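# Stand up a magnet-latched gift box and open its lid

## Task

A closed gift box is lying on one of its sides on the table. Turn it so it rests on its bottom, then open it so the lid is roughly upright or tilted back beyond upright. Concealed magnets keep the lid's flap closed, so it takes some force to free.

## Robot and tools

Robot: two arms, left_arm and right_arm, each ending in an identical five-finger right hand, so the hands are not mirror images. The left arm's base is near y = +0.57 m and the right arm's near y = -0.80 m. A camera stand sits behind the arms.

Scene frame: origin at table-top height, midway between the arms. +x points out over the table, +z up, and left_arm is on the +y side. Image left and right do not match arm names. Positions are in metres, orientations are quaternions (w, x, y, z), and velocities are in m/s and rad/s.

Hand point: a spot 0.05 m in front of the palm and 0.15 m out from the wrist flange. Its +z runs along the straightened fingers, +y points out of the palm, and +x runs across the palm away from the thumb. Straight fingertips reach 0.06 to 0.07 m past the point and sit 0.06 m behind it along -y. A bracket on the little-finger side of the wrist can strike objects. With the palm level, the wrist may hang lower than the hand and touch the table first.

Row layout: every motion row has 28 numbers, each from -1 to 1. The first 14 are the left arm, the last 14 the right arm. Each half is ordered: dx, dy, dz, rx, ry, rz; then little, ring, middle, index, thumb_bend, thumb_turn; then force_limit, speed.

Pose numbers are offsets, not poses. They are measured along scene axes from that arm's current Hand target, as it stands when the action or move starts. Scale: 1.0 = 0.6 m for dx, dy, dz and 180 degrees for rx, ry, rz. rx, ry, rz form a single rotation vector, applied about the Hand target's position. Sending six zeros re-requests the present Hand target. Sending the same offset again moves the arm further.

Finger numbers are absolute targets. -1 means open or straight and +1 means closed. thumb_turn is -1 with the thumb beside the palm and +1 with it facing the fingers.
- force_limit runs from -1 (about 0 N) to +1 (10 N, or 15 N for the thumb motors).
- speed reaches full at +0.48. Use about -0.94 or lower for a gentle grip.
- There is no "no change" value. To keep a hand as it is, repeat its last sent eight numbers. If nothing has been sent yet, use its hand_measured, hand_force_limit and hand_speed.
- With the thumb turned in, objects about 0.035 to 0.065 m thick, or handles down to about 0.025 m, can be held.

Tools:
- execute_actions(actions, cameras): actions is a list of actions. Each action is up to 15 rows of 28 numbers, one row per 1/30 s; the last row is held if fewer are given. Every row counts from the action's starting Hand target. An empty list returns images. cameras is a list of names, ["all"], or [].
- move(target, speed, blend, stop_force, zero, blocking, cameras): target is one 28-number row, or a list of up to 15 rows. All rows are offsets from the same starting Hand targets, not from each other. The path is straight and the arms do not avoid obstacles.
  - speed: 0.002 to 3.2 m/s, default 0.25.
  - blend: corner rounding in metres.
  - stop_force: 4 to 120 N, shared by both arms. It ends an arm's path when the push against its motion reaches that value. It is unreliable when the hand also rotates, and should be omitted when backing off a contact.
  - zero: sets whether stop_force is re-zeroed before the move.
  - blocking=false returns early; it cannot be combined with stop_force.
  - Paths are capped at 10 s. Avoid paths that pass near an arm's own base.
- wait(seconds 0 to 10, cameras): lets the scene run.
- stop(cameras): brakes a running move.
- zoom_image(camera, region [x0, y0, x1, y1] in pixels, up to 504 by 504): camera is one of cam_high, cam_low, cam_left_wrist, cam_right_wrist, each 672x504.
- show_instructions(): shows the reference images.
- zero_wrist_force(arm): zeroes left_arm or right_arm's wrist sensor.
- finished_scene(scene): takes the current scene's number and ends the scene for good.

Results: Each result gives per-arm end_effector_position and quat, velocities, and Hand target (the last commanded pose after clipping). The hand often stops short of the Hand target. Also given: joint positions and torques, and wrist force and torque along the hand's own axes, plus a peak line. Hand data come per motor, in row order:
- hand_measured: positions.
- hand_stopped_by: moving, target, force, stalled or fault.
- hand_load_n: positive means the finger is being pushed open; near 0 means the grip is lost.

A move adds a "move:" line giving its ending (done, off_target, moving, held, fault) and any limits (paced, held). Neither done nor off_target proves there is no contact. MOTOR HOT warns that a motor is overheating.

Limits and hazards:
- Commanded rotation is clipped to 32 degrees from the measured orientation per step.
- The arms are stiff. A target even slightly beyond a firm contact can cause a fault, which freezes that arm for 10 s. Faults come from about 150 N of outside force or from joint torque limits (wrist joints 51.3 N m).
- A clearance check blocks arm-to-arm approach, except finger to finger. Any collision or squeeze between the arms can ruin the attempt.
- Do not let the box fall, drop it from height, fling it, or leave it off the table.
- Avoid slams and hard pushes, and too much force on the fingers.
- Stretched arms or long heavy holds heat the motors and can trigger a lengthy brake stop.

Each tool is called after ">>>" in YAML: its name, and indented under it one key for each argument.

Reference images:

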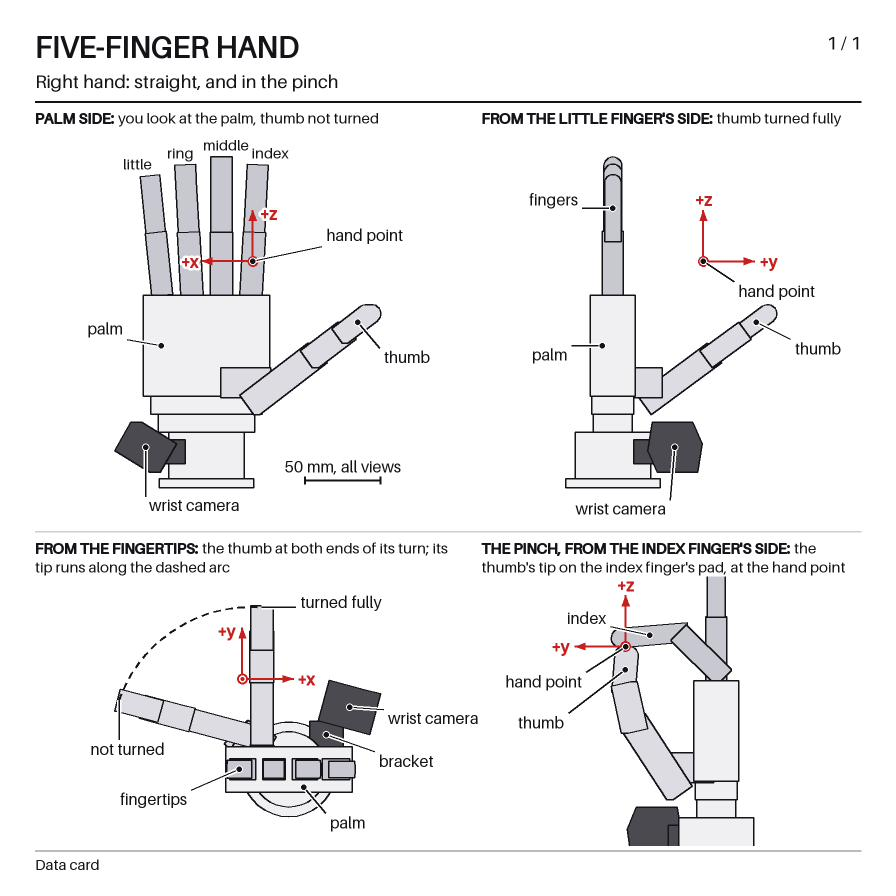

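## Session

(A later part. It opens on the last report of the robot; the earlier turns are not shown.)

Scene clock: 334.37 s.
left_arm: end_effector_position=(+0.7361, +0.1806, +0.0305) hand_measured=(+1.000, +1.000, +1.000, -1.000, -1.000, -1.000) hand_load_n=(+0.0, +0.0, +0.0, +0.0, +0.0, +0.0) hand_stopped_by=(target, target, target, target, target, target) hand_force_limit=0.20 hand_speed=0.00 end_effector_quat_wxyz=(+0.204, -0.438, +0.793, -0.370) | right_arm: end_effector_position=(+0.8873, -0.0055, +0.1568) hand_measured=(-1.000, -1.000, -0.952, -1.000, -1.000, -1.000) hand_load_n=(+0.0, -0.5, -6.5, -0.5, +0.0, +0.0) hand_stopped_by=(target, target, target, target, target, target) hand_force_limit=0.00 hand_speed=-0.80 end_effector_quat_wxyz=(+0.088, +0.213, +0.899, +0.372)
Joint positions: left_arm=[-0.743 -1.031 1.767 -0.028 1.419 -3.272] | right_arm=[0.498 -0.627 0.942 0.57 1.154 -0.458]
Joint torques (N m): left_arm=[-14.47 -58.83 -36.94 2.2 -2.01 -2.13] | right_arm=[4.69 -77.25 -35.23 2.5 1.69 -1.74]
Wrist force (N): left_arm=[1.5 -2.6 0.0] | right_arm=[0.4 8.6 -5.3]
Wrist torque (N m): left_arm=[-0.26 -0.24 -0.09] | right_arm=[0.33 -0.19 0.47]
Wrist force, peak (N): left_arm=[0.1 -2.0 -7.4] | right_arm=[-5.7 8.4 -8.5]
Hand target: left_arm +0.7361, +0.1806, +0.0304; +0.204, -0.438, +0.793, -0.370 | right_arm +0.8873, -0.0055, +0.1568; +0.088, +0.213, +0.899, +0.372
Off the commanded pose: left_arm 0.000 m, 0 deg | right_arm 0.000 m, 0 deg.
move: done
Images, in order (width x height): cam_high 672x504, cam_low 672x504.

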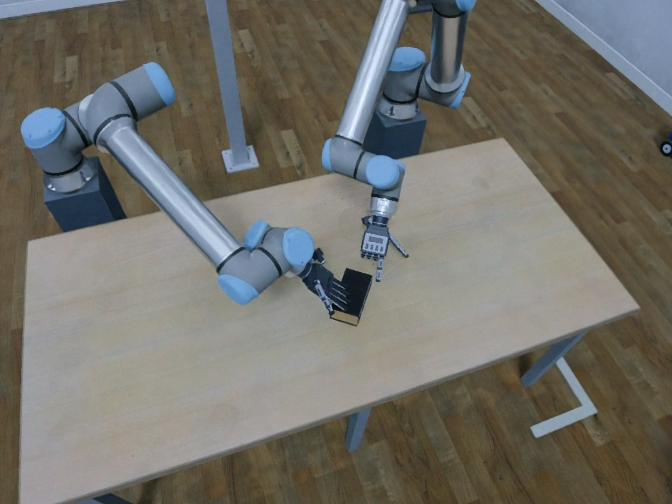

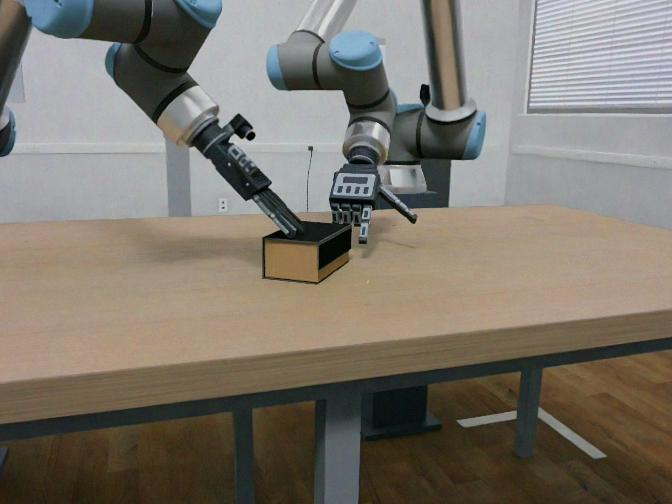

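>>> move:
  target:
    - [-0.068,0.048,0,0,0,-0.0178,1,1,1,-1,-1,-1,0.2,0,0,0,0.03,0,0,0,-1,-1,-1,-1,-1,-1,0,-0.8]
    - [-0.068,0.048,0.03,0,0,-0.0178,1,1,1,-1,-1,-1,0.2,0,-0.075,0.053,0.03,0,0,0,-1,-1,-1,-1,-1,-1,0,-0.8]
    - [-0.0607,-0.0233,0,0,0,-0.0178,1,1,1,-1,-1,-1,0.2,0,-0.075,0.053,0.03,0,0,0,-1,-1,-1,-1,-1,-1,0,-0.8]
  speed: 0.2
  blend: 0.006

>>> move:
  target: [0,0,0,0,0,0,1,1,1,-1,-1,-1,0.2,0,0,0,-0.08,0,0,0,-1,-1,-1,-1,-1,-1,0,-0.8]
  speed: 0.03
  stop_force: 15
  cameras: ["cam_high","cam_low","cam_right_wrist"]

>>> zoom_image:
  camera: "cam_high"
  region: [310, 210, 410, 330]

Scene clock: 347.50 s.
left_arm: end_effector_position=(+0.6997, +0.1666, +0.0305) hand_measured=(+1.000, +1.000, +1.000, -1.000, -1.000, -1.000) hand_load_n=(+0.0, +0.0, +0.0, +0.0, +0.0, +0.0) hand_stopped_by=(target, target, target, target, target, target) hand_force_limit=0.20 hand_speed=0.00 end_effector_quat_wxyz=(+0.194, -0.416, +0.805, -0.376) | right_arm: end_effector_position=(+0.8423, +0.0263, +0.1748) hand_measured=(-1.000, -1.000, -0.952, -1.000, -1.000, -1.000) hand_load_n=(+0.0, -0.5, +0.0, +0.0, +0.0, +0.0) hand_stopped_by=(target, target, target, target, target, target) hand_force_limit=0.00 hand_speed=-0.80 end_effector_quat_wxyz=(+0.088, +0.213, +0.899, +0.372)
Joint positions: left_arm=[-0.784 -1.064 1.824 -0.054 1.43 -3.262] | right_arm=[0.552 -0.667 0.983 0.552 1.188 -0.413]
Joint torques (N m): left_arm=[0.14 -62.62 -21.55 3.07 1.81 2.08] | right_arm=[8.99 -80.75 -45.95 4.66 -1.46 -2.88]
Wrist force (N): left_arm=[1.6 -2.7 0.2] | right_arm=[1.6 2.2 -0.5]
Wrist torque (N m): left_arm=[-0.27 -0.24 -0.03] | right_arm=[0.22 -0.30 0.52]
Wrist force, peak (N): left_arm=[1.7 -4.3 1.6] | right_arm=[0.7 8.9 -5.6]
Hand target: left_arm +0.6997, +0.1667, +0.0304; +0.194, -0.416, +0.805, -0.376 | right_arm +0.8423, +0.0263, +0.1748; +0.088, +0.213, +0.899, +0.372
Off the commanded pose: left_arm 0.000 m, 0 deg | right_arm 0.000 m, 0 deg.
move: done

Scene clock: 349.40 s.
left_arm: end_effector_position=(+0.6997, +0.1667, +0.0304) hand_measured=(+1.000, +1.000, +1.000, -1.000, -1.000, -1.000) hand_load_n=(+0.5, +0.0, +0.0, +0.0, +0.0, +0.0) hand_stopped_by=(target, target, target, target, target, target) hand_force_limit=0.20 hand_speed=0.00 end_effector_quat_wxyz=(+0.194, -0.416, +0.805, -0.376) | right_arm: end_effector_position=(+0.8423, +0.0263, +0.1567) hand_measured=(-1.000, -1.000, -0.952, -1.000, -1.000, -1.000) hand_load_n=(+0.0, -1.0, -7.5, -1.5, +0.0, +0.0) hand_stopped_by=(target, target, target, target, target, target) hand_force_limit=0.00 hand_speed=-0.80 end_effector_quat_wxyz=(+0.088, +0.213, +0.899, +0.372)
Joint positions: left_arm=[-0.784 -1.064 1.824 -0.054 1.43 -3.262] | right_arm=[0.552 -0.656 0.995 0.529 1.188 -0.413]
Joint torques (N m): left_arm=[-9.11 -56.55 -19.85 2.88 0.52 2.46] | right_arm=[11.89 -104.44 -41.65 6.39 2.18 -2.65]
Wrist force (N): left_arm=[1.4 -2.8 0.0] | right_arm=[1.1 10.4 -4.8]
Wrist torque (N m): left_arm=[-0.28 -0.21 -0.04] | right_arm=[0.04 -0.28 0.68]
Wrist force, peak (N): left_arm=[1.7 -3.0 0.0] | right_arm=[2.5 16.6 -27.4]
Hand target: left_arm +0.6997, +0.1667, +0.0304; +0.194, -0.416, +0.805, -0.376 | right_arm +0.8423, +0.0263, +0.1567; +0.088, +0.213, +0.899, +0.372 (not the last commanded pose)
Off the commanded pose: left_arm 0.000 m, 0 deg | right_arm 0.030 m, 0 deg.
move: contact (right_arm)
camera_calibration:
cam_right_wrist: T_world_to_cam=[[0.0693048, 0.697476, 0.713249, -0.195055], [0.645479, -0.576487, 0.501018, -0.600761], [0.760627, 0.425664, -0.49016, -0.455888], [0, 0, 0, 1]] pos_world=[0.748057, -0.0162294, 0.216657]
Images, in order (width x height): cam_high 672x504, cam_low 672x504, cam_right_wrist 672x504.

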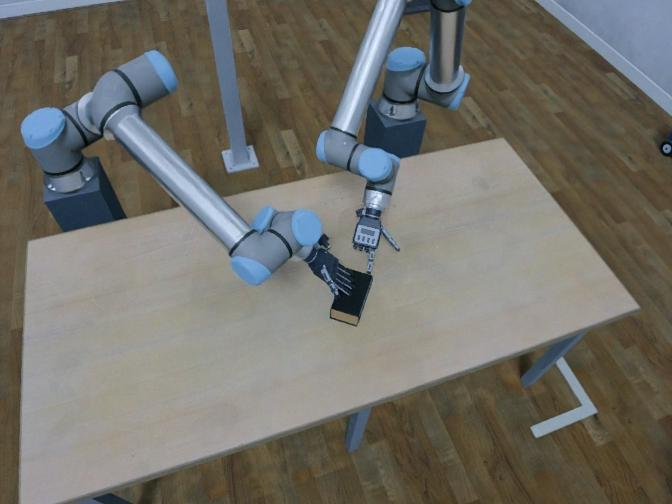

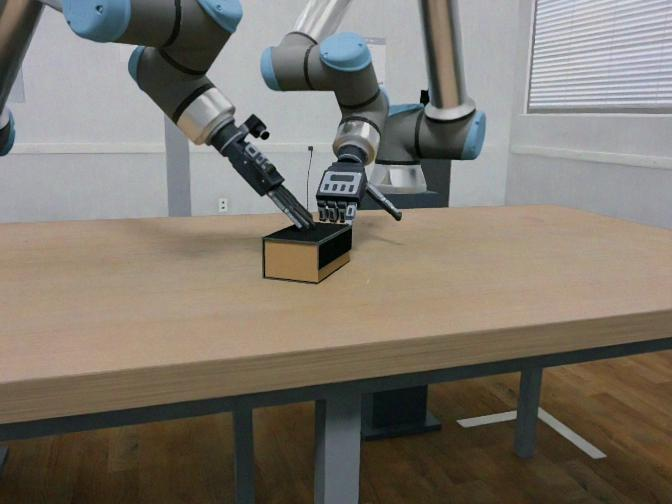

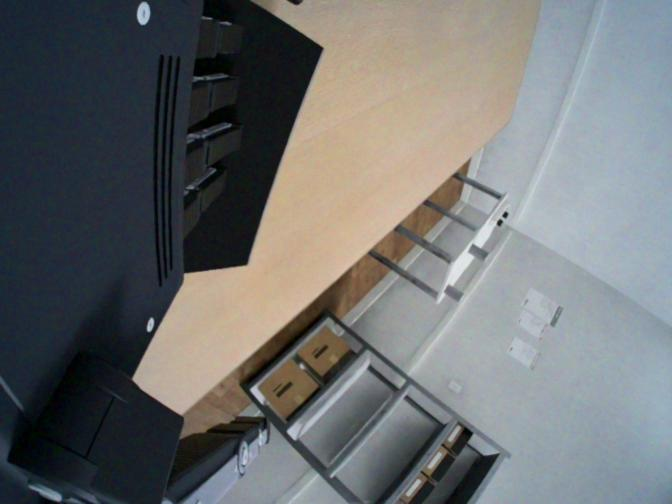

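Scaled by 4.200.

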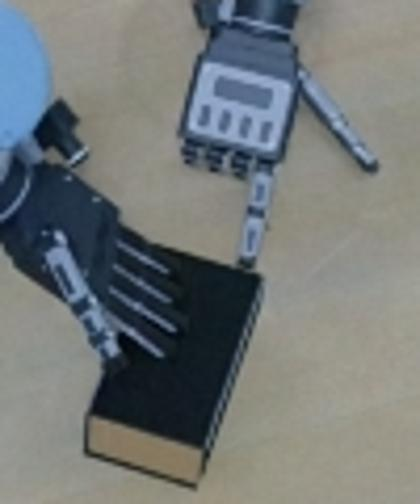

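>>> move:
  target:
    - [-0.003,-0.004,0,0,0,0,1,1,1,-1,-1,-1,0.2,0,0,0,-0.003,0,0,0,-1,-1,-1,-1,-1,-1,0,-0.8]
    - [0.034,-0.0305,0,0,0,0,1,1,1,-1,-1,-1,0.2,0,0,0,-0.003,0,0,0,-1,-1,-1,-1,-1,-1,0,-0.8]
  speed: 0.04
  cameras: ["cam_high"]

>>> zoom_image:
  camera: "cam_high"
  region: [310, 210, 410, 330]

>>> move:
  target: [0.029,0.041,0,0,0,0,1,1,1,-1,-1,-1,0.2,0,0,0,0,0,0,0,-1,-1,-1,-1,-1,-1,0,-0.8]
  speed: 0.04
  stop_force: 35
  cameras: ["cam_high","cam_low"]

>>> zoom_image:
  camera: "cam_high"
  region: [310, 210, 410, 330]

>>> zoom_image:
  camera: "cam_low"
  region: [240, 160, 400, 300]

Scene clock: 358.97 s.
left_arm: end_effector_position=(+0.7202, +0.1484, +0.0305) hand_measured=(+1.000, +1.000, +1.000, -1.000, -1.000, -1.000) hand_load_n=(+0.0, +0.0, +0.0, -5.0, +0.0, +0.0) hand_stopped_by=(target, target, target, target, target, target) hand_force_limit=0.20 hand_speed=0.00 end_effector_quat_wxyz=(+0.194, -0.416, +0.805, -0.376) | right_arm: end_effector_position=(+0.8423, +0.0263, +0.1549) hand_measured=(-1.000, -1.000, -0.952, -1.000, -1.000, -1.000) hand_load_n=(+0.0, -8.0, -14.5, -8.5, +0.0, +0.0) hand_stopped_by=(target, target, target, target, target, target) hand_force_limit=0.00 hand_speed=-0.80 end_effector_quat_wxyz=(+0.088, +0.213, +0.899, +0.372)
Joint positions: left_arm=[-0.781 -1.03 1.764 -0.029 1.432 -3.26] | right_arm=[0.552 -0.655 0.996 0.526 1.188 -0.413]
Joint torques (N m): left_arm=[-10.15 -70.78 -27.7 -5.14 4.21 1.3] | right_arm=[9.69 -38.41 -11.33 5.11 -0.22 -2.3]
Wrist force (N): left_arm=[-2.3 1.8 -34.9] | right_arm=[-8.0 25.7 -36.9]
Wrist torque (N m): left_arm=[1.65 -0.49 -0.34] | right_arm=[1.14 -0.28 0.46]
Wrist force, peak (N): left_arm=[-2.6 2.2 -40.4] | right_arm=[3.1 23.5 -44.6]
Hand target: left_arm +0.7201, +0.1484, +0.0304; +0.194, -0.416, +0.805, -0.376 | right_arm +0.8423, +0.0263, +0.1549; +0.088, +0.213, +0.899, +0.372
Off the commanded pose: left_arm 0.000 m, 0 deg | right_arm 0.000 m, 0 deg.
move: done
Images, in order (width x height): cam_high 672x504.

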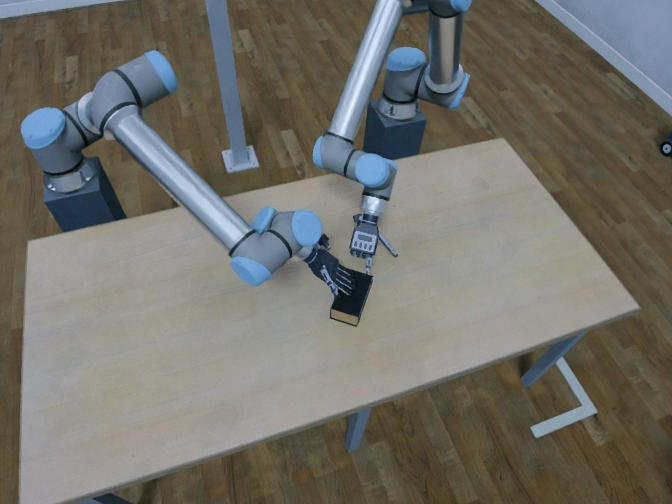

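Scaled by 4.200.

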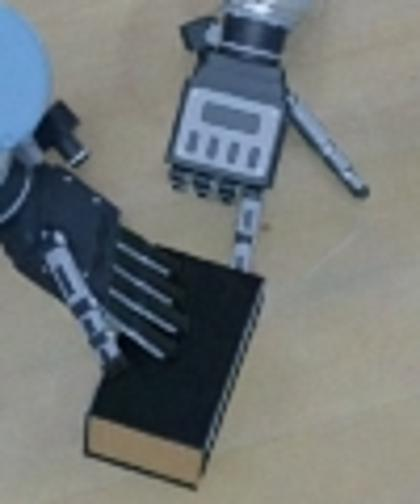

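Scene clock: 360.83 s.
left_arm: end_effector_position=(+0.7375, +0.1729, +0.0304) hand_measured=(+1.000, +1.000, +1.000, -1.000, -1.000, -1.000) hand_load_n=(+0.0, +0.0, +0.5, -0.5, +0.0, +0.0) hand_stopped_by=(target, target, target, target, target, target) hand_force_limit=0.20 hand_speed=0.00 end_effector_quat_wxyz=(+0.194, -0.416, +0.805, -0.376) | right_arm: end_effector_position=(+0.8423, +0.0263, +0.1548) hand_measured=(-1.000, -1.000, -0.952, -1.000, -1.000, -1.000) hand_load_n=(+0.0, -10.0, -16.5, -9.5, +0.0, +0.0) hand_stopped_by=(target, target, target, target, target, target) hand_force_limit=0.00 hand_speed=-0.80 end_effector_quat_wxyz=(+0.088, +0.213, +0.899, +0.372)
Joint positions: left_arm=[-0.736 -1.027 1.759 -0.03 1.466 -3.231] | right_arm=[0.552 -0.655 0.996 0.526 1.188 -0.413]
Joint torques (N m): left_arm=[-13.88 -77.49 -21.75 2.48 -1.91 -1.84] | right_arm=[15.05 -57.83 -8.58 9.51 1.52 -2.14]
Wrist force (N): left_arm=[1.5 -2.3 0.3] | right_arm=[-6.9 29.5 -25.0]
Wrist torque (N m): left_arm=[-0.26 -0.21 -0.09] | right_arm=[0.22 -0.56 0.64]
Wrist force, peak (N): left_arm=[-1.2 1.5 -34.7] | right_arm=[-8.2 25.9 -36.8]
Hand target: left_arm +0.7375, +0.1730, +0.0304; +0.194, -0.416, +0.805, -0.376 | right_arm +0.8423, +0.0263, +0.1549; +0.088, +0.213, +0.899, +0.372
Off the commanded pose: left_arm 0.000 m, 0 deg | right_arm 0.000 m, 0 deg.
move: done
Images, in order (width x height): cam_high 672x504, cam_low 672x504.

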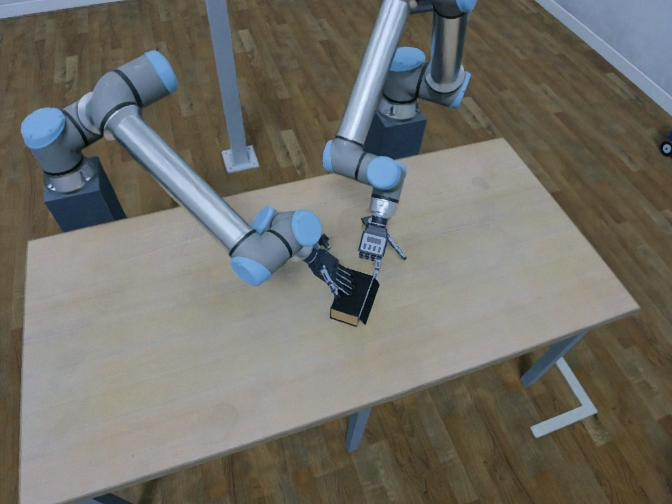

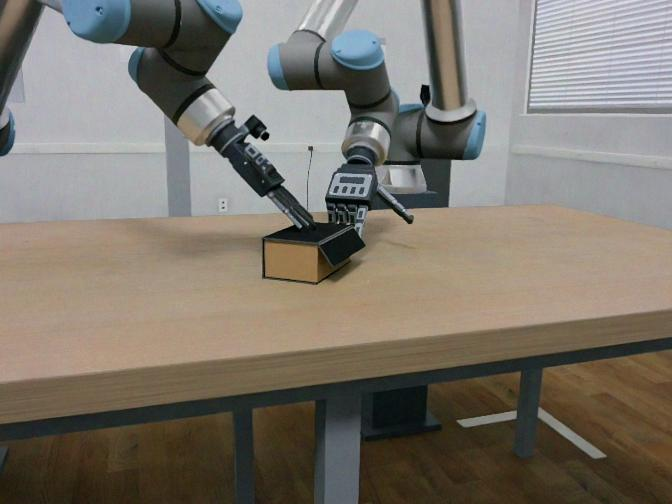

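Scaled by 4.200.

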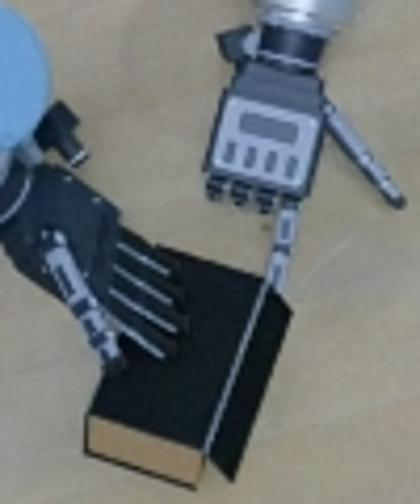

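Scaled by 3.150.

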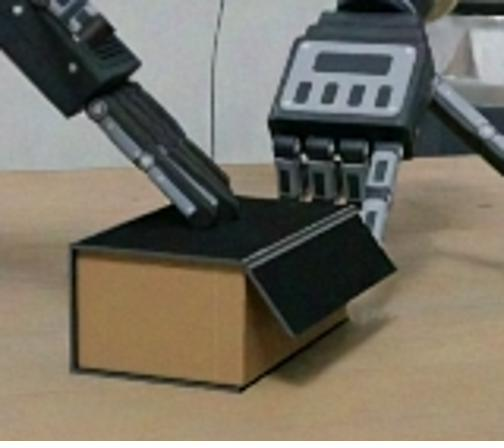

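>>> move:
  target:
    - [0,0,0,0,0,0,1,1,1,-1,-1,-1,0.2,0,0,0,0.04,0,0,0,-1,-1,-1,-1,-1,-1,0,-0.8]
    - [0.014,-0.0233,0,0,0,0,1,1,1,-1,-1,-1,0.2,0,0.0,-0.28,0.16,0,0,0,-1,-1,-1,-1,-1,-1,0,-0.8]
  speed: 0.12
  blend: 0.005

>>> move:
  target:
    - [0,0,0.04,0,0,0,1,1,1,-1,-1,-1,0.2,0,0,0,0,0,0,0,-1,-1,-1,-1,-1,-1,0,-0.8]
    - [-0.0173,-0.0245,0.0608,0,0,0,1,1,1,-1,-1,-1,0.2,0,0,0,0,0,0,0,-1,-1,-1,-1,-1,-1,0,-0.8]
  speed: 0.05
  blend: 0.004
  cameras: ["cam_high","cam_low"]

>>> zoom_image:
  camera: "cam_low"
  region: [240, 160, 400, 300]

>>> zoom_image:
  camera: "cam_high"
  region: [310, 210, 410, 330]

Scene clock: 377.73 s.
left_arm: end_effector_position=(+0.7459, +0.1589, +0.0304) hand_measured=(+1.000, +1.000, +1.000, -1.000, -1.000, -1.000) hand_load_n=(+0.0, +0.0, +0.0, -0.5, +0.0, +0.0) hand_stopped_by=(target, target, target, target, target, target) hand_force_limit=0.20 hand_speed=0.00 end_effector_quat_wxyz=(+0.194, -0.416, +0.805, -0.376) | right_arm: end_effector_position=(+0.8422, -0.1417, +0.2509) hand_measured=(-1.000, -1.000, -0.952, -1.000, -1.000, -1.000) hand_load_n=(+0.0, +0.0, +0.0, +0.0, +0.0, +0.0) hand_stopped_by=(target, target, target, target, target, target) hand_force_limit=0.00 hand_speed=-0.80 end_effector_quat_wxyz=(+0.088, +0.213, +0.899, +0.372)
Joint positions: left_arm=[-0.743 -1.009 1.727 -0.015 1.461 -3.235] | right_arm=[0.381 -0.883 1.243 0.57 1.082 -0.561]
Joint torques (N m): left_arm=[-8.1 -77.37 -29.51 0.93 -1.05 -1.41] | right_arm=[10.15 -71.68 -48.38 0.23 1.82 3.04]
Wrist force (N): left_arm=[1.3 -2.3 0.1] | right_arm=[1.8 0.1 -1.6]
Wrist torque (N m): left_arm=[-0.26 -0.25 0.09] | right_arm=[-0.09 -0.27 0.35]
Wrist force, peak (N): left_arm=[1.9 -2.5 0.4] | right_arm=[-6.7 29.6 -25.2]
Hand target: left_arm +0.7459, +0.1590, +0.0304; +0.194, -0.416, +0.805, -0.376 | right_arm +0.8423, -0.1417, +0.2509; +0.088, +0.213, +0.899, +0.372
Off the commanded pose: left_arm 0.000 m, 0 deg | right_arm 0.000 m, 0 deg.
move: done

Scene clock: 378.93 s.
left_arm: end_effector_position=(+0.7354, +0.1441, +0.0671) hand_measured=(+1.000, +1.000, +1.000, -1.000, -1.000, -1.000) hand_load_n=(+0.0, +0.0, +0.0, -0.5, -0.5, +0.0) hand_stopped_by=(target, target, target, target, target, target) hand_force_limit=0.20 hand_speed=0.00 end_effector_quat_wxyz=(+0.194, -0.416, +0.805, -0.376) | right_arm: end_effector_position=(+0.8423, -0.1416, +0.2509) hand_measured=(-1.000, -1.000, -0.952, -1.000, -1.000, -1.000) hand_load_n=(+0.0, +0.0, +0.0, +0.0, +0.0, +0.5) hand_stopped_by=(target, target, target, target, target, target) hand_force_limit=0.00 hand_speed=-0.80 end_effector_quat_wxyz=(+0.088, +0.213, +0.899, +0.372)
Joint positions: left_arm=[-0.769 -1.049 1.713 0.04 1.441 -3.252] | right_arm=[0.381 -0.883 1.243 0.57 1.082 -0.561]
Joint torques (N m): left_arm=[14.23 -60.06 -41.13 -0.7 1.97 1.93] | right_arm=[-5.42 -68.54 -47.94 -0.27 1.2 3.46]
Wrist force (N): left_arm=[1.2 -2.5 0.3] | right_arm=[1.6 -0.3 -1.7]
Wrist torque (N m): left_arm=[-0.30 -0.19 0.07] | right_arm=[-0.15 -0.24 0.32]
Wrist force, peak (N): left_arm=[2.0 -2.4 0.0] | right_arm=[2.0 -0.3 -1.7]
Hand target: left_arm +0.7355, +0.1443, +0.0669; +0.194, -0.416, +0.805, -0.376 | right_arm +0.8423, -0.1417, +0.2509; +0.088, +0.213, +0.899, +0.372
Off the commanded pose: left_arm 0.000 m, 0 deg | right_arm 0.000 m, 0 deg.
move: done
Images, in order (width x height): cam_high 672x504, cam_low 672x504.

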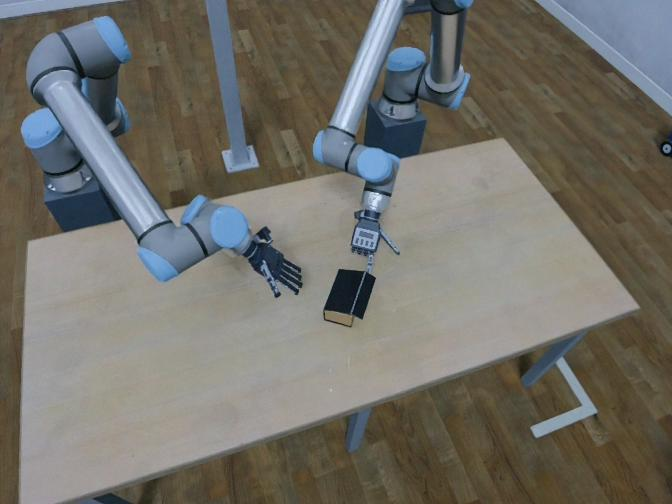

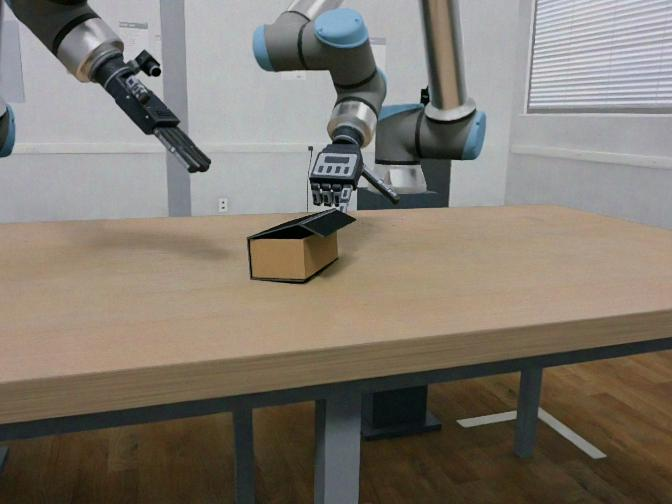

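Scaled by 3.150.

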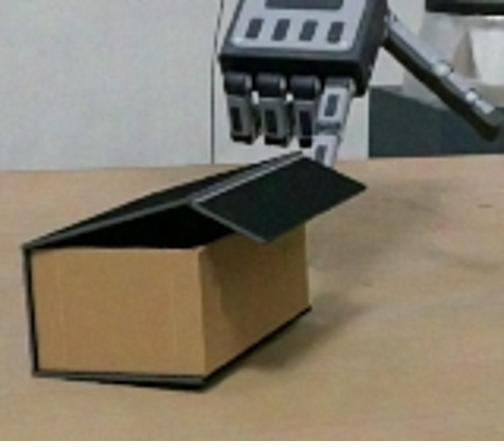

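Scaled by 4.200.

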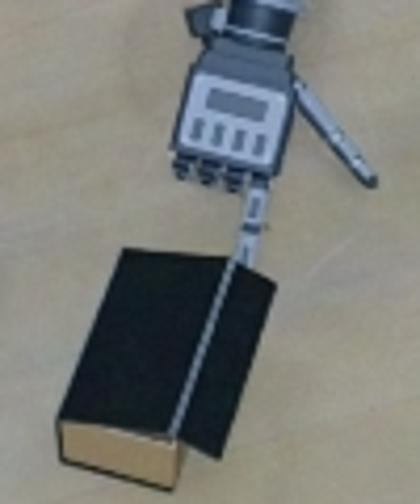

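>>> move:
  target:
    - [0.0073,-0.0323,-0.0033,0,0,0,1,1,1,-1,-1,-1,0.2,0,-0.03,-0.1,0.03,0,0,0,-1,-1,-1,-1,-1,-1,0,-0.8]
    - [-0.0102,-0.056,0.0367,0,0,0,1,1,1,-1,-1,-1,0.2,0,-0.05,-0.18,0.06,0,0,0,-1,-1,-1,-1,-1,-1,0,-0.8]
    - [-0.0312,-0.0843,0.0667,0,0,0,1,1,1,-1,-1,-1,0.2,0,-0.05,-0.18,0.06,0,0,0,-1,-1,-1,-1,-1,-1,0,-0.8]
    - [-0.064,-0.1287,0.085,0,0,0,1,1,1,-1,-1,-1,0.2,0,-0.05,-0.18,0.06,0,0,0,-1,-1,-1,-1,-1,-1,0,-0.8]
  speed: 0.08
  blend: 0.008
  cameras: ["cam_high","cam_low"]

>>> zoom_image:
  camera: "cam_low"
  region: [220, 150, 380, 300]

>>> zoom_image:
  camera: "cam_high"
  region: [310, 210, 410, 330]

Scene clock: 395.23 s.
left_arm: end_effector_position=(+0.6970, +0.0669, +0.1181) hand_measured=(+1.000, +1.000, +1.000, -1.000, -1.000, -1.000) hand_load_n=(+0.0, +0.0, +0.0, -0.5, +0.0, +0.0) hand_stopped_by=(target, target, target, target, target, target) hand_force_limit=0.20 hand_speed=0.00 end_effector_quat_wxyz=(+0.194, -0.416, +0.805, -0.376) end_effector_velocity=(+0.003, +0.002, +0.000) end_effector_angular_velocity=(-0.003, -0.001, -0.001) | right_arm: end_effector_position=(+0.8123, -0.2497, +0.2869) hand_measured=(-1.000, -1.000, -0.952, -1.000, -1.000, -1.000) hand_load_n=(+0.0, +0.0, +0.0, +0.0, +0.0, +0.0) hand_stopped_by=(target, target, target, target, target, target) hand_force_limit=0.00 hand_speed=-0.80 end_effector_quat_wxyz=(+0.088, +0.213, +0.899, +0.372)
Joint positions: left_arm=[-0.886 -1.079 1.655 0.142 1.352 -3.33] | right_arm=[0.262 -1.026 1.424 0.588 1.013 -0.673]
Joint velocities: left_arm=[0.006 0 -0.001 -0.003 0.005 0.004] | right_arm=[within noise]
Joint torques (N m): left_arm=[11.3 -61.93 -34.84 -1.51 2.25 3.74] | right_arm=[11.88 -58.43 -47.29 0.22 1.46 3.44]
Wrist force (N): left_arm=[1.7 -2.2 0.4] | right_arm=[1.6 -0.2 -2.0]
Wrist torque (N m): left_arm=[-0.27 -0.24 0.08] | right_arm=[-0.03 -0.24 0.37]
Wrist force, peak (N): left_arm=[2.7 -2.5 0.0] | right_arm=[1.8 -0.8 -2.4]
Hand target: left_arm +0.6971, +0.0671, +0.1179; +0.194, -0.416, +0.805, -0.376 | right_arm +0.8123, -0.2497, +0.2869; +0.088, +0.213, +0.899, +0.372
Off the commanded pose: left_arm 0.000 m, 0 deg | right_arm 0.000 m, 0 deg.
move: done
Images, in order (width x height): cam_high 672x504, cam_low 672x504.

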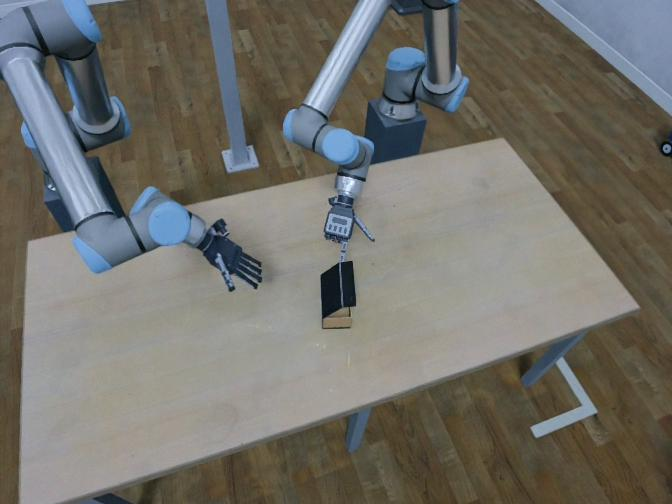

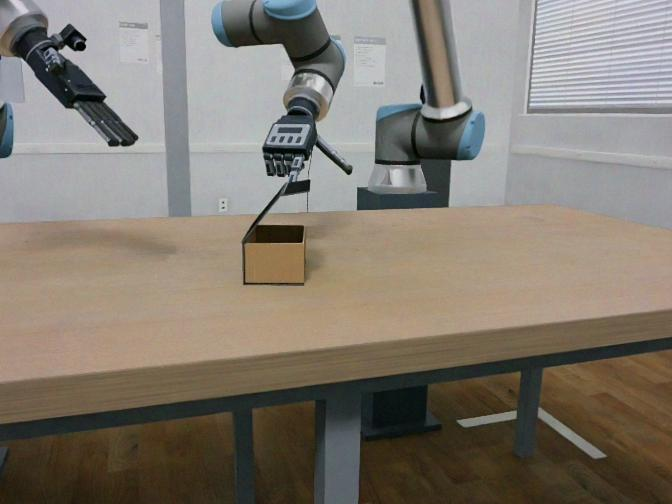

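Scaled by 3.150.

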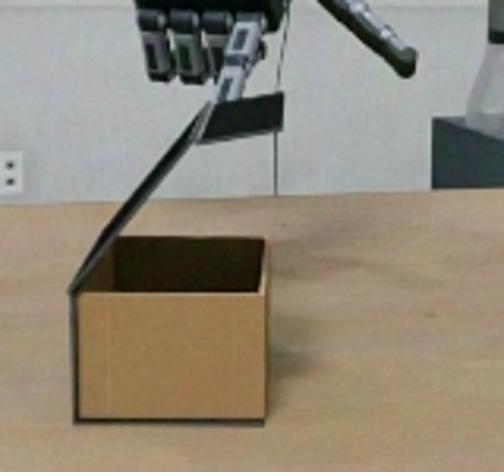

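Scaled by 4.200.

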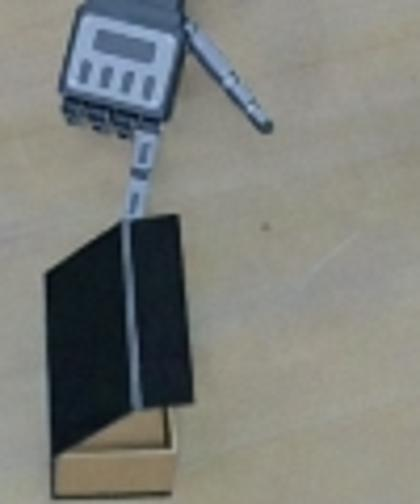

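>>> move:
  target:
    - [0,0,0,0,0,0,1,1,1,-1,-1,-1,0.2,0,-0.017,0.167,-0.287,0,0,0,-1,-1,-1,-1,-1,-1,0,-0.8]
    - [0,0,0,0,0,0,1,1,1,-1,-1,-1,0.2,0,0.007,0.293,-0.287,0,0,0,-1,-1,-1,-1,-1,-1,0,-0.8]
  speed: [0.3,0.06]
  blend: 0.02
  stop_force: 8

>>> move:
  target:
    - [0.017,-0.0275,0,0,0,0,1,1,1,-1,-1,-1,0.2,0,0,0,0,0,0,0,-1,-1,-1,-1,-1,-1,0,-0.8]
    - [0.0067,-0.0678,0.004,0,0,0,1,1,1,-1,-1,-1,0.2,0,0,0,0,0,0,0,-1,-1,-1,-1,-1,-1,0,-0.8]
    - [-0.0023,-0.1033,0.004,0,0,0,1,1,1,-1,-1,-1,0.2,0,0,0,0,0,0,0,-1,-1,-1,-1,-1,-1,0,-0.8]
  speed: 0.06
  blend: 0.005
  cameras: ["cam_high","cam_low"]

>>> zoom_image:
  camera: "cam_low"
  region: [200, 150, 360, 300]

>>> zoom_image:
  camera: "cam_high"
  region: [290, 210, 390, 340]

Scene clock: 414.10 s.
left_arm: end_effector_position=(+0.6971, +0.0671, +0.1179) hand_measured=(+1.000, +1.000, +1.000, -1.000, -1.000, -1.000) hand_load_n=(+0.0, +0.0, +0.0, -0.5, +0.0, -0.5) hand_stopped_by=(target, target, target, target, target, target) hand_force_limit=0.20 hand_speed=0.00 end_effector_quat_wxyz=(+0.194, -0.416, +0.805, -0.376) | right_arm: end_effector_position=(+0.8165, -0.0739, +0.1147) hand_measured=(-1.000, -1.000, -0.952, -1.000, -1.000, -1.000) hand_load_n=(+0.0, +0.0, +0.0, +0.0, +0.0, +0.0) hand_stopped_by=(target, target, target, target, target, target) hand_force_limit=0.00 hand_speed=-0.80 end_effector_quat_wxyz=(+0.088, +0.213, +0.899, +0.372)
Joint positions: left_arm=[-0.886 -1.079 1.655 0.142 1.353 -3.33] | right_arm=[0.467 -0.76 1.278 0.378 1.135 -0.484]
Joint torques (N m): left_arm=[12.43 -59.59 -25.89 -0.56 2 2.44] | right_arm=[-6.81 -105.18 -31.18 -0.43 -2 -3.11]
Wrist force (N): left_arm=[1.3 -2.3 0.3] | right_arm=[1.7 -0.3 -1.6]
Wrist torque (N m): left_arm=[-0.26 -0.21 0.02] | right_arm=[-0.11 -0.24 0.35]
Wrist force, peak (N): left_arm=[2.0 -2.6 0.2] | right_arm=[0.8 0.9 -4.8]
Hand target: left_arm +0.6971, +0.0671, +0.1179; +0.194, -0.416, +0.805, -0.376 | right_arm +0.8165, -0.0739, +0.1147; +0.088, +0.213, +0.899, +0.372
Off the commanded pose: left_arm 0.000 m, 0 deg | right_arm 0.000 m, 0 deg.
move: done

Scene clock: 415.47 s.
left_arm: end_effector_position=(+0.6957, +0.0048, +0.1204) hand_measured=(+1.000, +1.000, +1.000, -1.000, -1.000, -1.000) hand_load_n=(+0.0, +0.0, +0.0, +0.0, +0.0, -0.5) hand_stopped_by=(target, target, target, target, target, target) hand_force_limit=0.20 hand_speed=0.00 end_effector_quat_wxyz=(+0.194, -0.416, +0.805, -0.376) | right_arm: end_effector_position=(+0.8165, -0.0739, +0.1147) hand_measured=(-1.000, -1.000, -0.952, -1.000, -1.000, -1.000) hand_load_n=(+0.0, +0.0, +0.0, +0.0, +0.0, +0.0) hand_stopped_by=(target, target, target, target, target, target) hand_force_limit=0.00 hand_speed=-0.80 end_effector_quat_wxyz=(+0.088, +0.213, +0.899, +0.372)
Joint positions: left_arm=[-0.94 -1.024 1.563 0.188 1.312 -3.366] | right_arm=[0.467 -0.76 1.278 0.378 1.135 -0.484]
Joint torques (N m): left_arm=[23.15 -86.67 -25.74 -0.66 1.98 1.92] | right_arm=[-3.43 -103.37 -31.51 -0.53 -2.06 -2.96]
Wrist force (N): left_arm=[1.6 -2.6 0.3] | right_arm=[1.5 -0.2 -1.8]
Wrist torque (N m): left_arm=[-0.29 -0.24 0.10] | right_arm=[-0.07 -0.24 0.34]
Wrist force, peak (N): left_arm=[1.7 -2.8 0.6] | right_arm=[1.7 -0.2 -1.9]
Hand target: left_arm +0.6957, +0.0051, +0.1203; +0.194, -0.416, +0.805, -0.376 | right_arm +0.8165, -0.0739, +0.1147; +0.088, +0.213, +0.899, +0.372
Off the commanded pose: left_arm 0.000 m, 0 deg | right_arm 0.000 m, 0 deg.
move: done
Images, in order (width x height): cam_high 672x504, cam_low 672x504.

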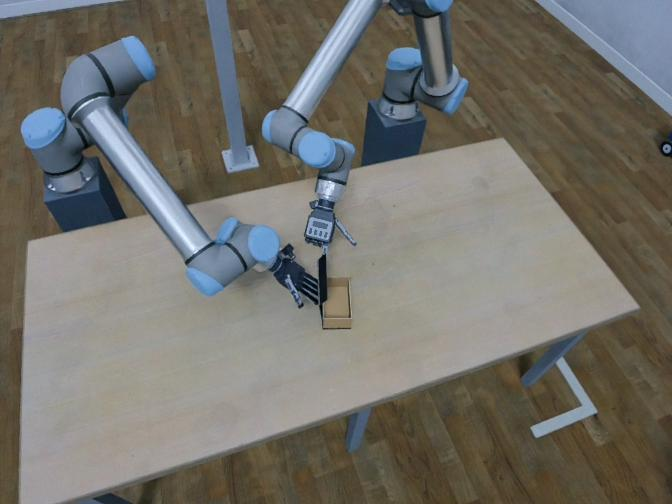

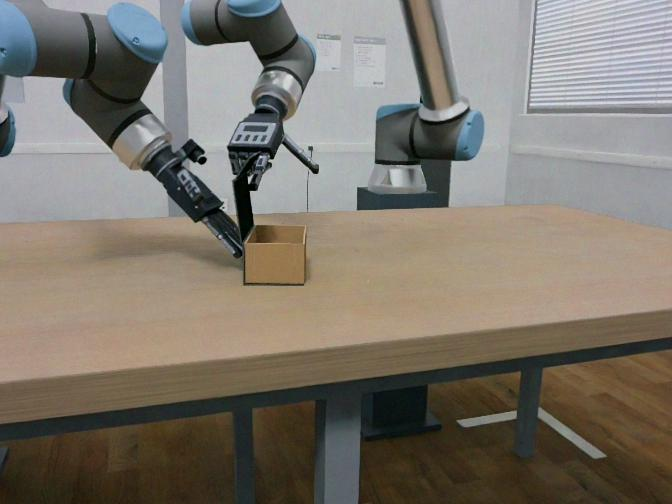

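Scaled by 3.150.

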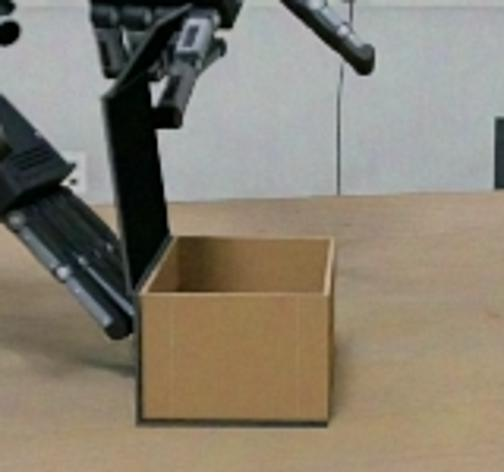

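Scaled by 3.877.

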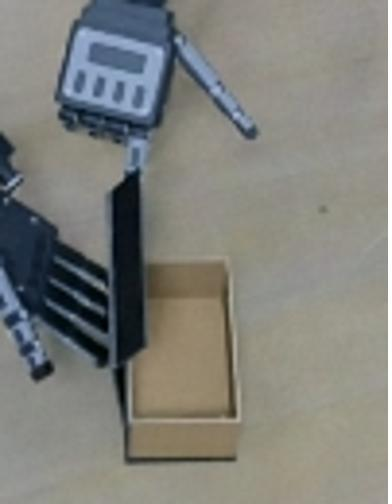

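>>> move:
  target:
    - [-0.0087,-0.0338,-0.005,0,0,0,1,1,1,-1,-1,-1,0.2,0,0,0,0,0,0,0,-1,-1,-1,-1,-1,-1,0,-0.8]
    - [-0.016,-0.063,-0.0133,0,0,0,1,1,1,-1,-1,-1,0.2,0,0,0,0,0,0,0,-1,-1,-1,-1,-1,-1,0,-0.8]
  speed: 0.05
  blend: 0.005
  cameras: ["cam_high","cam_low"]

>>> zoom_image:
  camera: "cam_low"
  region: [200, 150, 360, 300]

Scene clock: 419.93 s.
left_arm: end_effector_position=(+0.6861, -0.0330, +0.1124) hand_measured=(+1.000, +1.000, +1.000, -1.000, -1.000, -1.000) hand_load_n=(+0.5, +0.0, +0.0, +0.0, +0.0, +0.0) hand_stopped_by=(target, target, target, target, target, target) hand_force_limit=0.20 hand_speed=0.00 end_effector_quat_wxyz=(+0.194, -0.416, +0.805, -0.376) | right_arm: end_effector_position=(+0.8165, -0.0739, +0.1147) hand_measured=(-1.000, -1.000, -0.952, -1.000, -1.000, -1.000) hand_load_n=(+0.0, +0.0, +0.0, +0.0, -0.5, +0.0) hand_stopped_by=(target, target, target, target, target, target) hand_force_limit=0.00 hand_speed=-0.80 end_effector_quat_wxyz=(+0.088, +0.213, +0.899, +0.372)
Joint positions: left_arm=[-0.979 -0.989 1.522 0.202 1.283 -3.394] | right_arm=[0.467 -0.76 1.278 0.378 1.135 -0.484]
Joint torques (N m): left_arm=[10.22 -87.81 -25.39 1.19 1.58 2.04] | right_arm=[3.45 -104.27 -32.58 -0.39 -2.08 -2.85]
Wrist force (N): left_arm=[1.4 -2.4 0.2] | right_arm=[1.8 -0.7 -1.6]
Wrist torque (N m): left_arm=[-0.26 -0.20 0.09] | right_arm=[-0.10 -0.25 0.38]
Wrist force, peak (N): left_arm=[1.7 -2.8 0.5] | right_arm=[1.9 -0.2 -1.9]
Hand target: left_arm +0.6861, -0.0327, +0.1123; +0.194, -0.416, +0.805, -0.376 | right_arm +0.8165, -0.0739, +0.1147; +0.088, +0.213, +0.899, +0.372
Off the commanded pose: left_arm 0.000 m, 0 deg | right_arm 0.000 m, 0 deg.
move: done
Images, in order (width x height): cam_high 672x504, cam_low 672x504.

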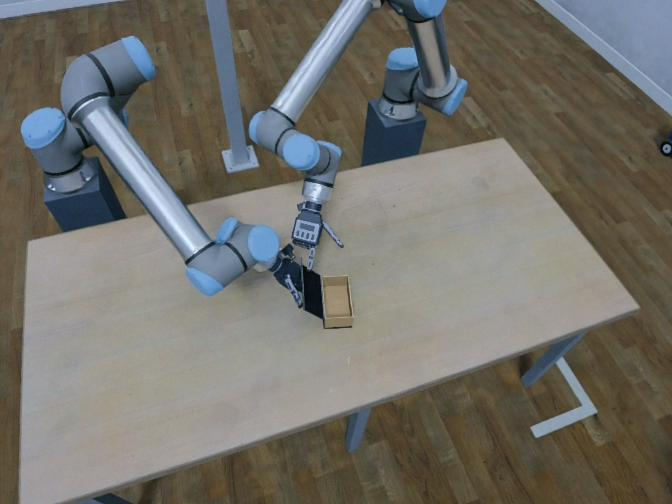

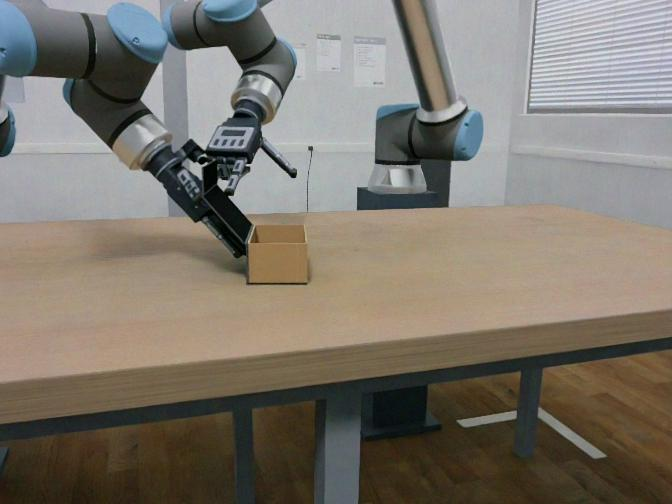

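Scaled by 3.150.

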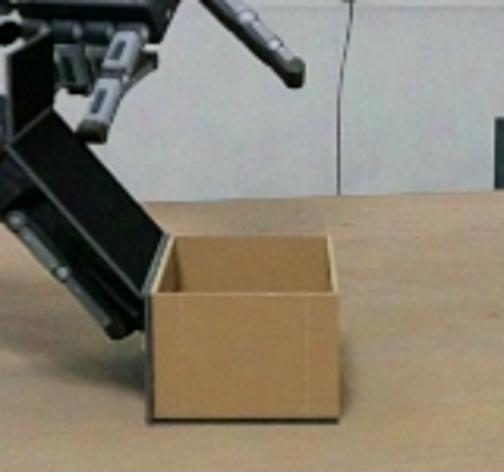

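>>> move:
  target:
    - [0,0.05,0.05,0,0,0,1,1,1,-1,-1,-1,0.2,0,-0.03,-0.1,0,0,0,0,-1,-1,-1,-1,-1,-1,0,-0.8]
    - [-0.08,0.12,0.1,0,0,0,1,1,1,-1,-1,-1,0.2,0,-0.08,-0.25,0,0,0,0,-1,-1,-1,-1,-1,-1,0,-0.8]
  speed: 0.07
  blend: 0.01
  cameras: ["cam_high","cam_low"]

>>> zoom_image:
  camera: "cam_low"
  region: [160, 150, 340, 300]

Scene clock: 431.90 s.
left_arm: end_effector_position=(+0.6379, +0.0393, +0.1723) hand_measured=(+1.000, +1.000, +1.000, -1.000, -1.000, -1.000) hand_load_n=(+0.0, +0.5, +0.0, +0.0, +0.0, +0.0) hand_stopped_by=(target, target, target, target, target, target) hand_force_limit=0.20 hand_speed=0.00 end_effector_quat_wxyz=(+0.194, -0.416, +0.805, -0.376) end_effector_velocity=(+0.002, -0.003, +0.001) end_effector_angular_velocity=(-0.002, -0.002, +0.001) | right_arm: end_effector_position=(+0.7685, -0.2239, +0.1148) hand_measured=(-1.000, -1.000, -0.952, -1.000, -1.000, -1.000) hand_load_n=(+0.0, +0.0, +0.5, +0.0, +0.0, +0.0) hand_stopped_by=(target, target, target, target, target, target) hand_force_limit=0.00 hand_speed=-0.80 end_effector_quat_wxyz=(+0.088, +0.213, +0.899, +0.372) end_effector_velocity=(+0.002, +0.002, +0.002) end_effector_angular_velocity=(+0.001, -0.001, -0.002)
Joint positions: left_arm=[-0.981 -1.162 1.674 0.222 1.281 -3.395] | right_arm=[0.313 -0.923 1.595 0.288 1.042 -0.624]
Joint velocities: left_arm=[0 0.003 -0.005 0 -0.001 0] | right_arm=[0.002 0.001 -0.005 0.001 0.001 0.004]
Joint torques (N m): left_arm=[10.07 -59.24 -48.58 1.6 0.47 1] | right_arm=[13.36 -60.85 -41.26 3.48 1.39 3.69]
Wrist force (N): left_arm=[1.5 -2.5 0.3] | right_arm=[1.7 0.6 -2.2]
Wrist torque (N m): left_arm=[-0.29 -0.23 0.10] | right_arm=[0.07 -0.29 0.43]
Wrist force, peak (N): left_arm=[2.0 -2.4 0.8] | right_arm=[1.7 0.2 -2.9]
Hand target: left_arm +0.6381, +0.0393, +0.1723; +0.194, -0.416, +0.805, -0.376 | right_arm +0.7685, -0.2239, +0.1147; +0.088, +0.213, +0.899, +0.372
Off the commanded pose: left_arm 0.000 m, 0 deg | right_arm 0.000 m, 0 deg.
move: done
Images, in order (width x height): cam_high 672x504, cam_low 672x504.

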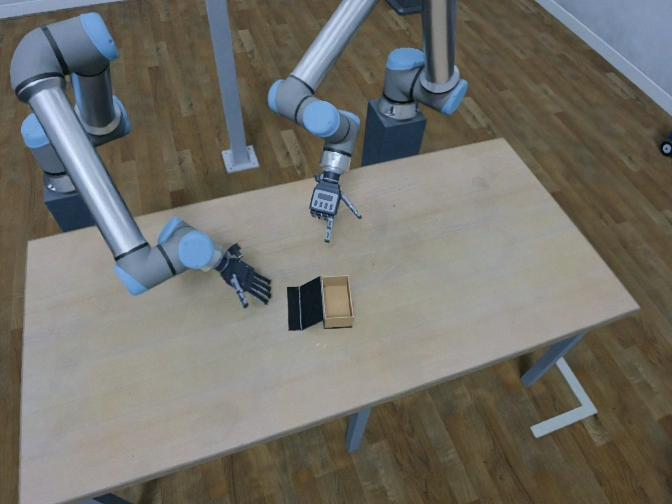

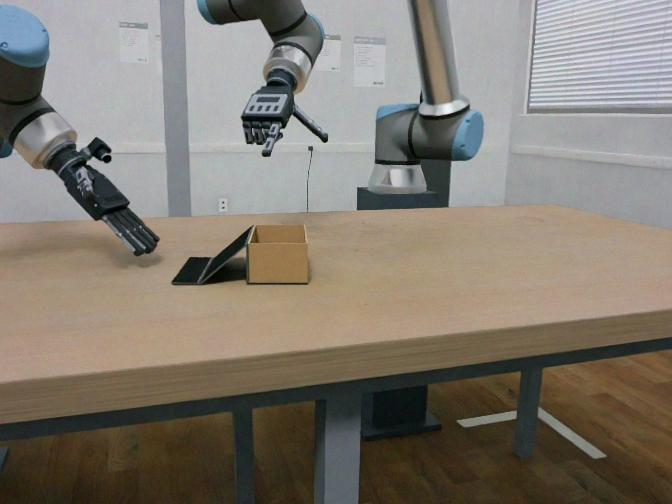

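Scaled by 2.800.

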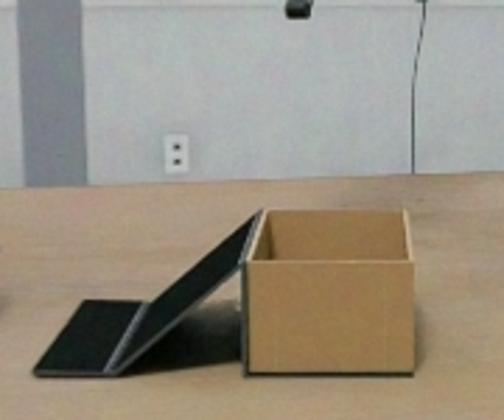

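Open, on its base, free of the robot.

>>> finished_scene:
  scene: 2

The scene is finished: the task was done.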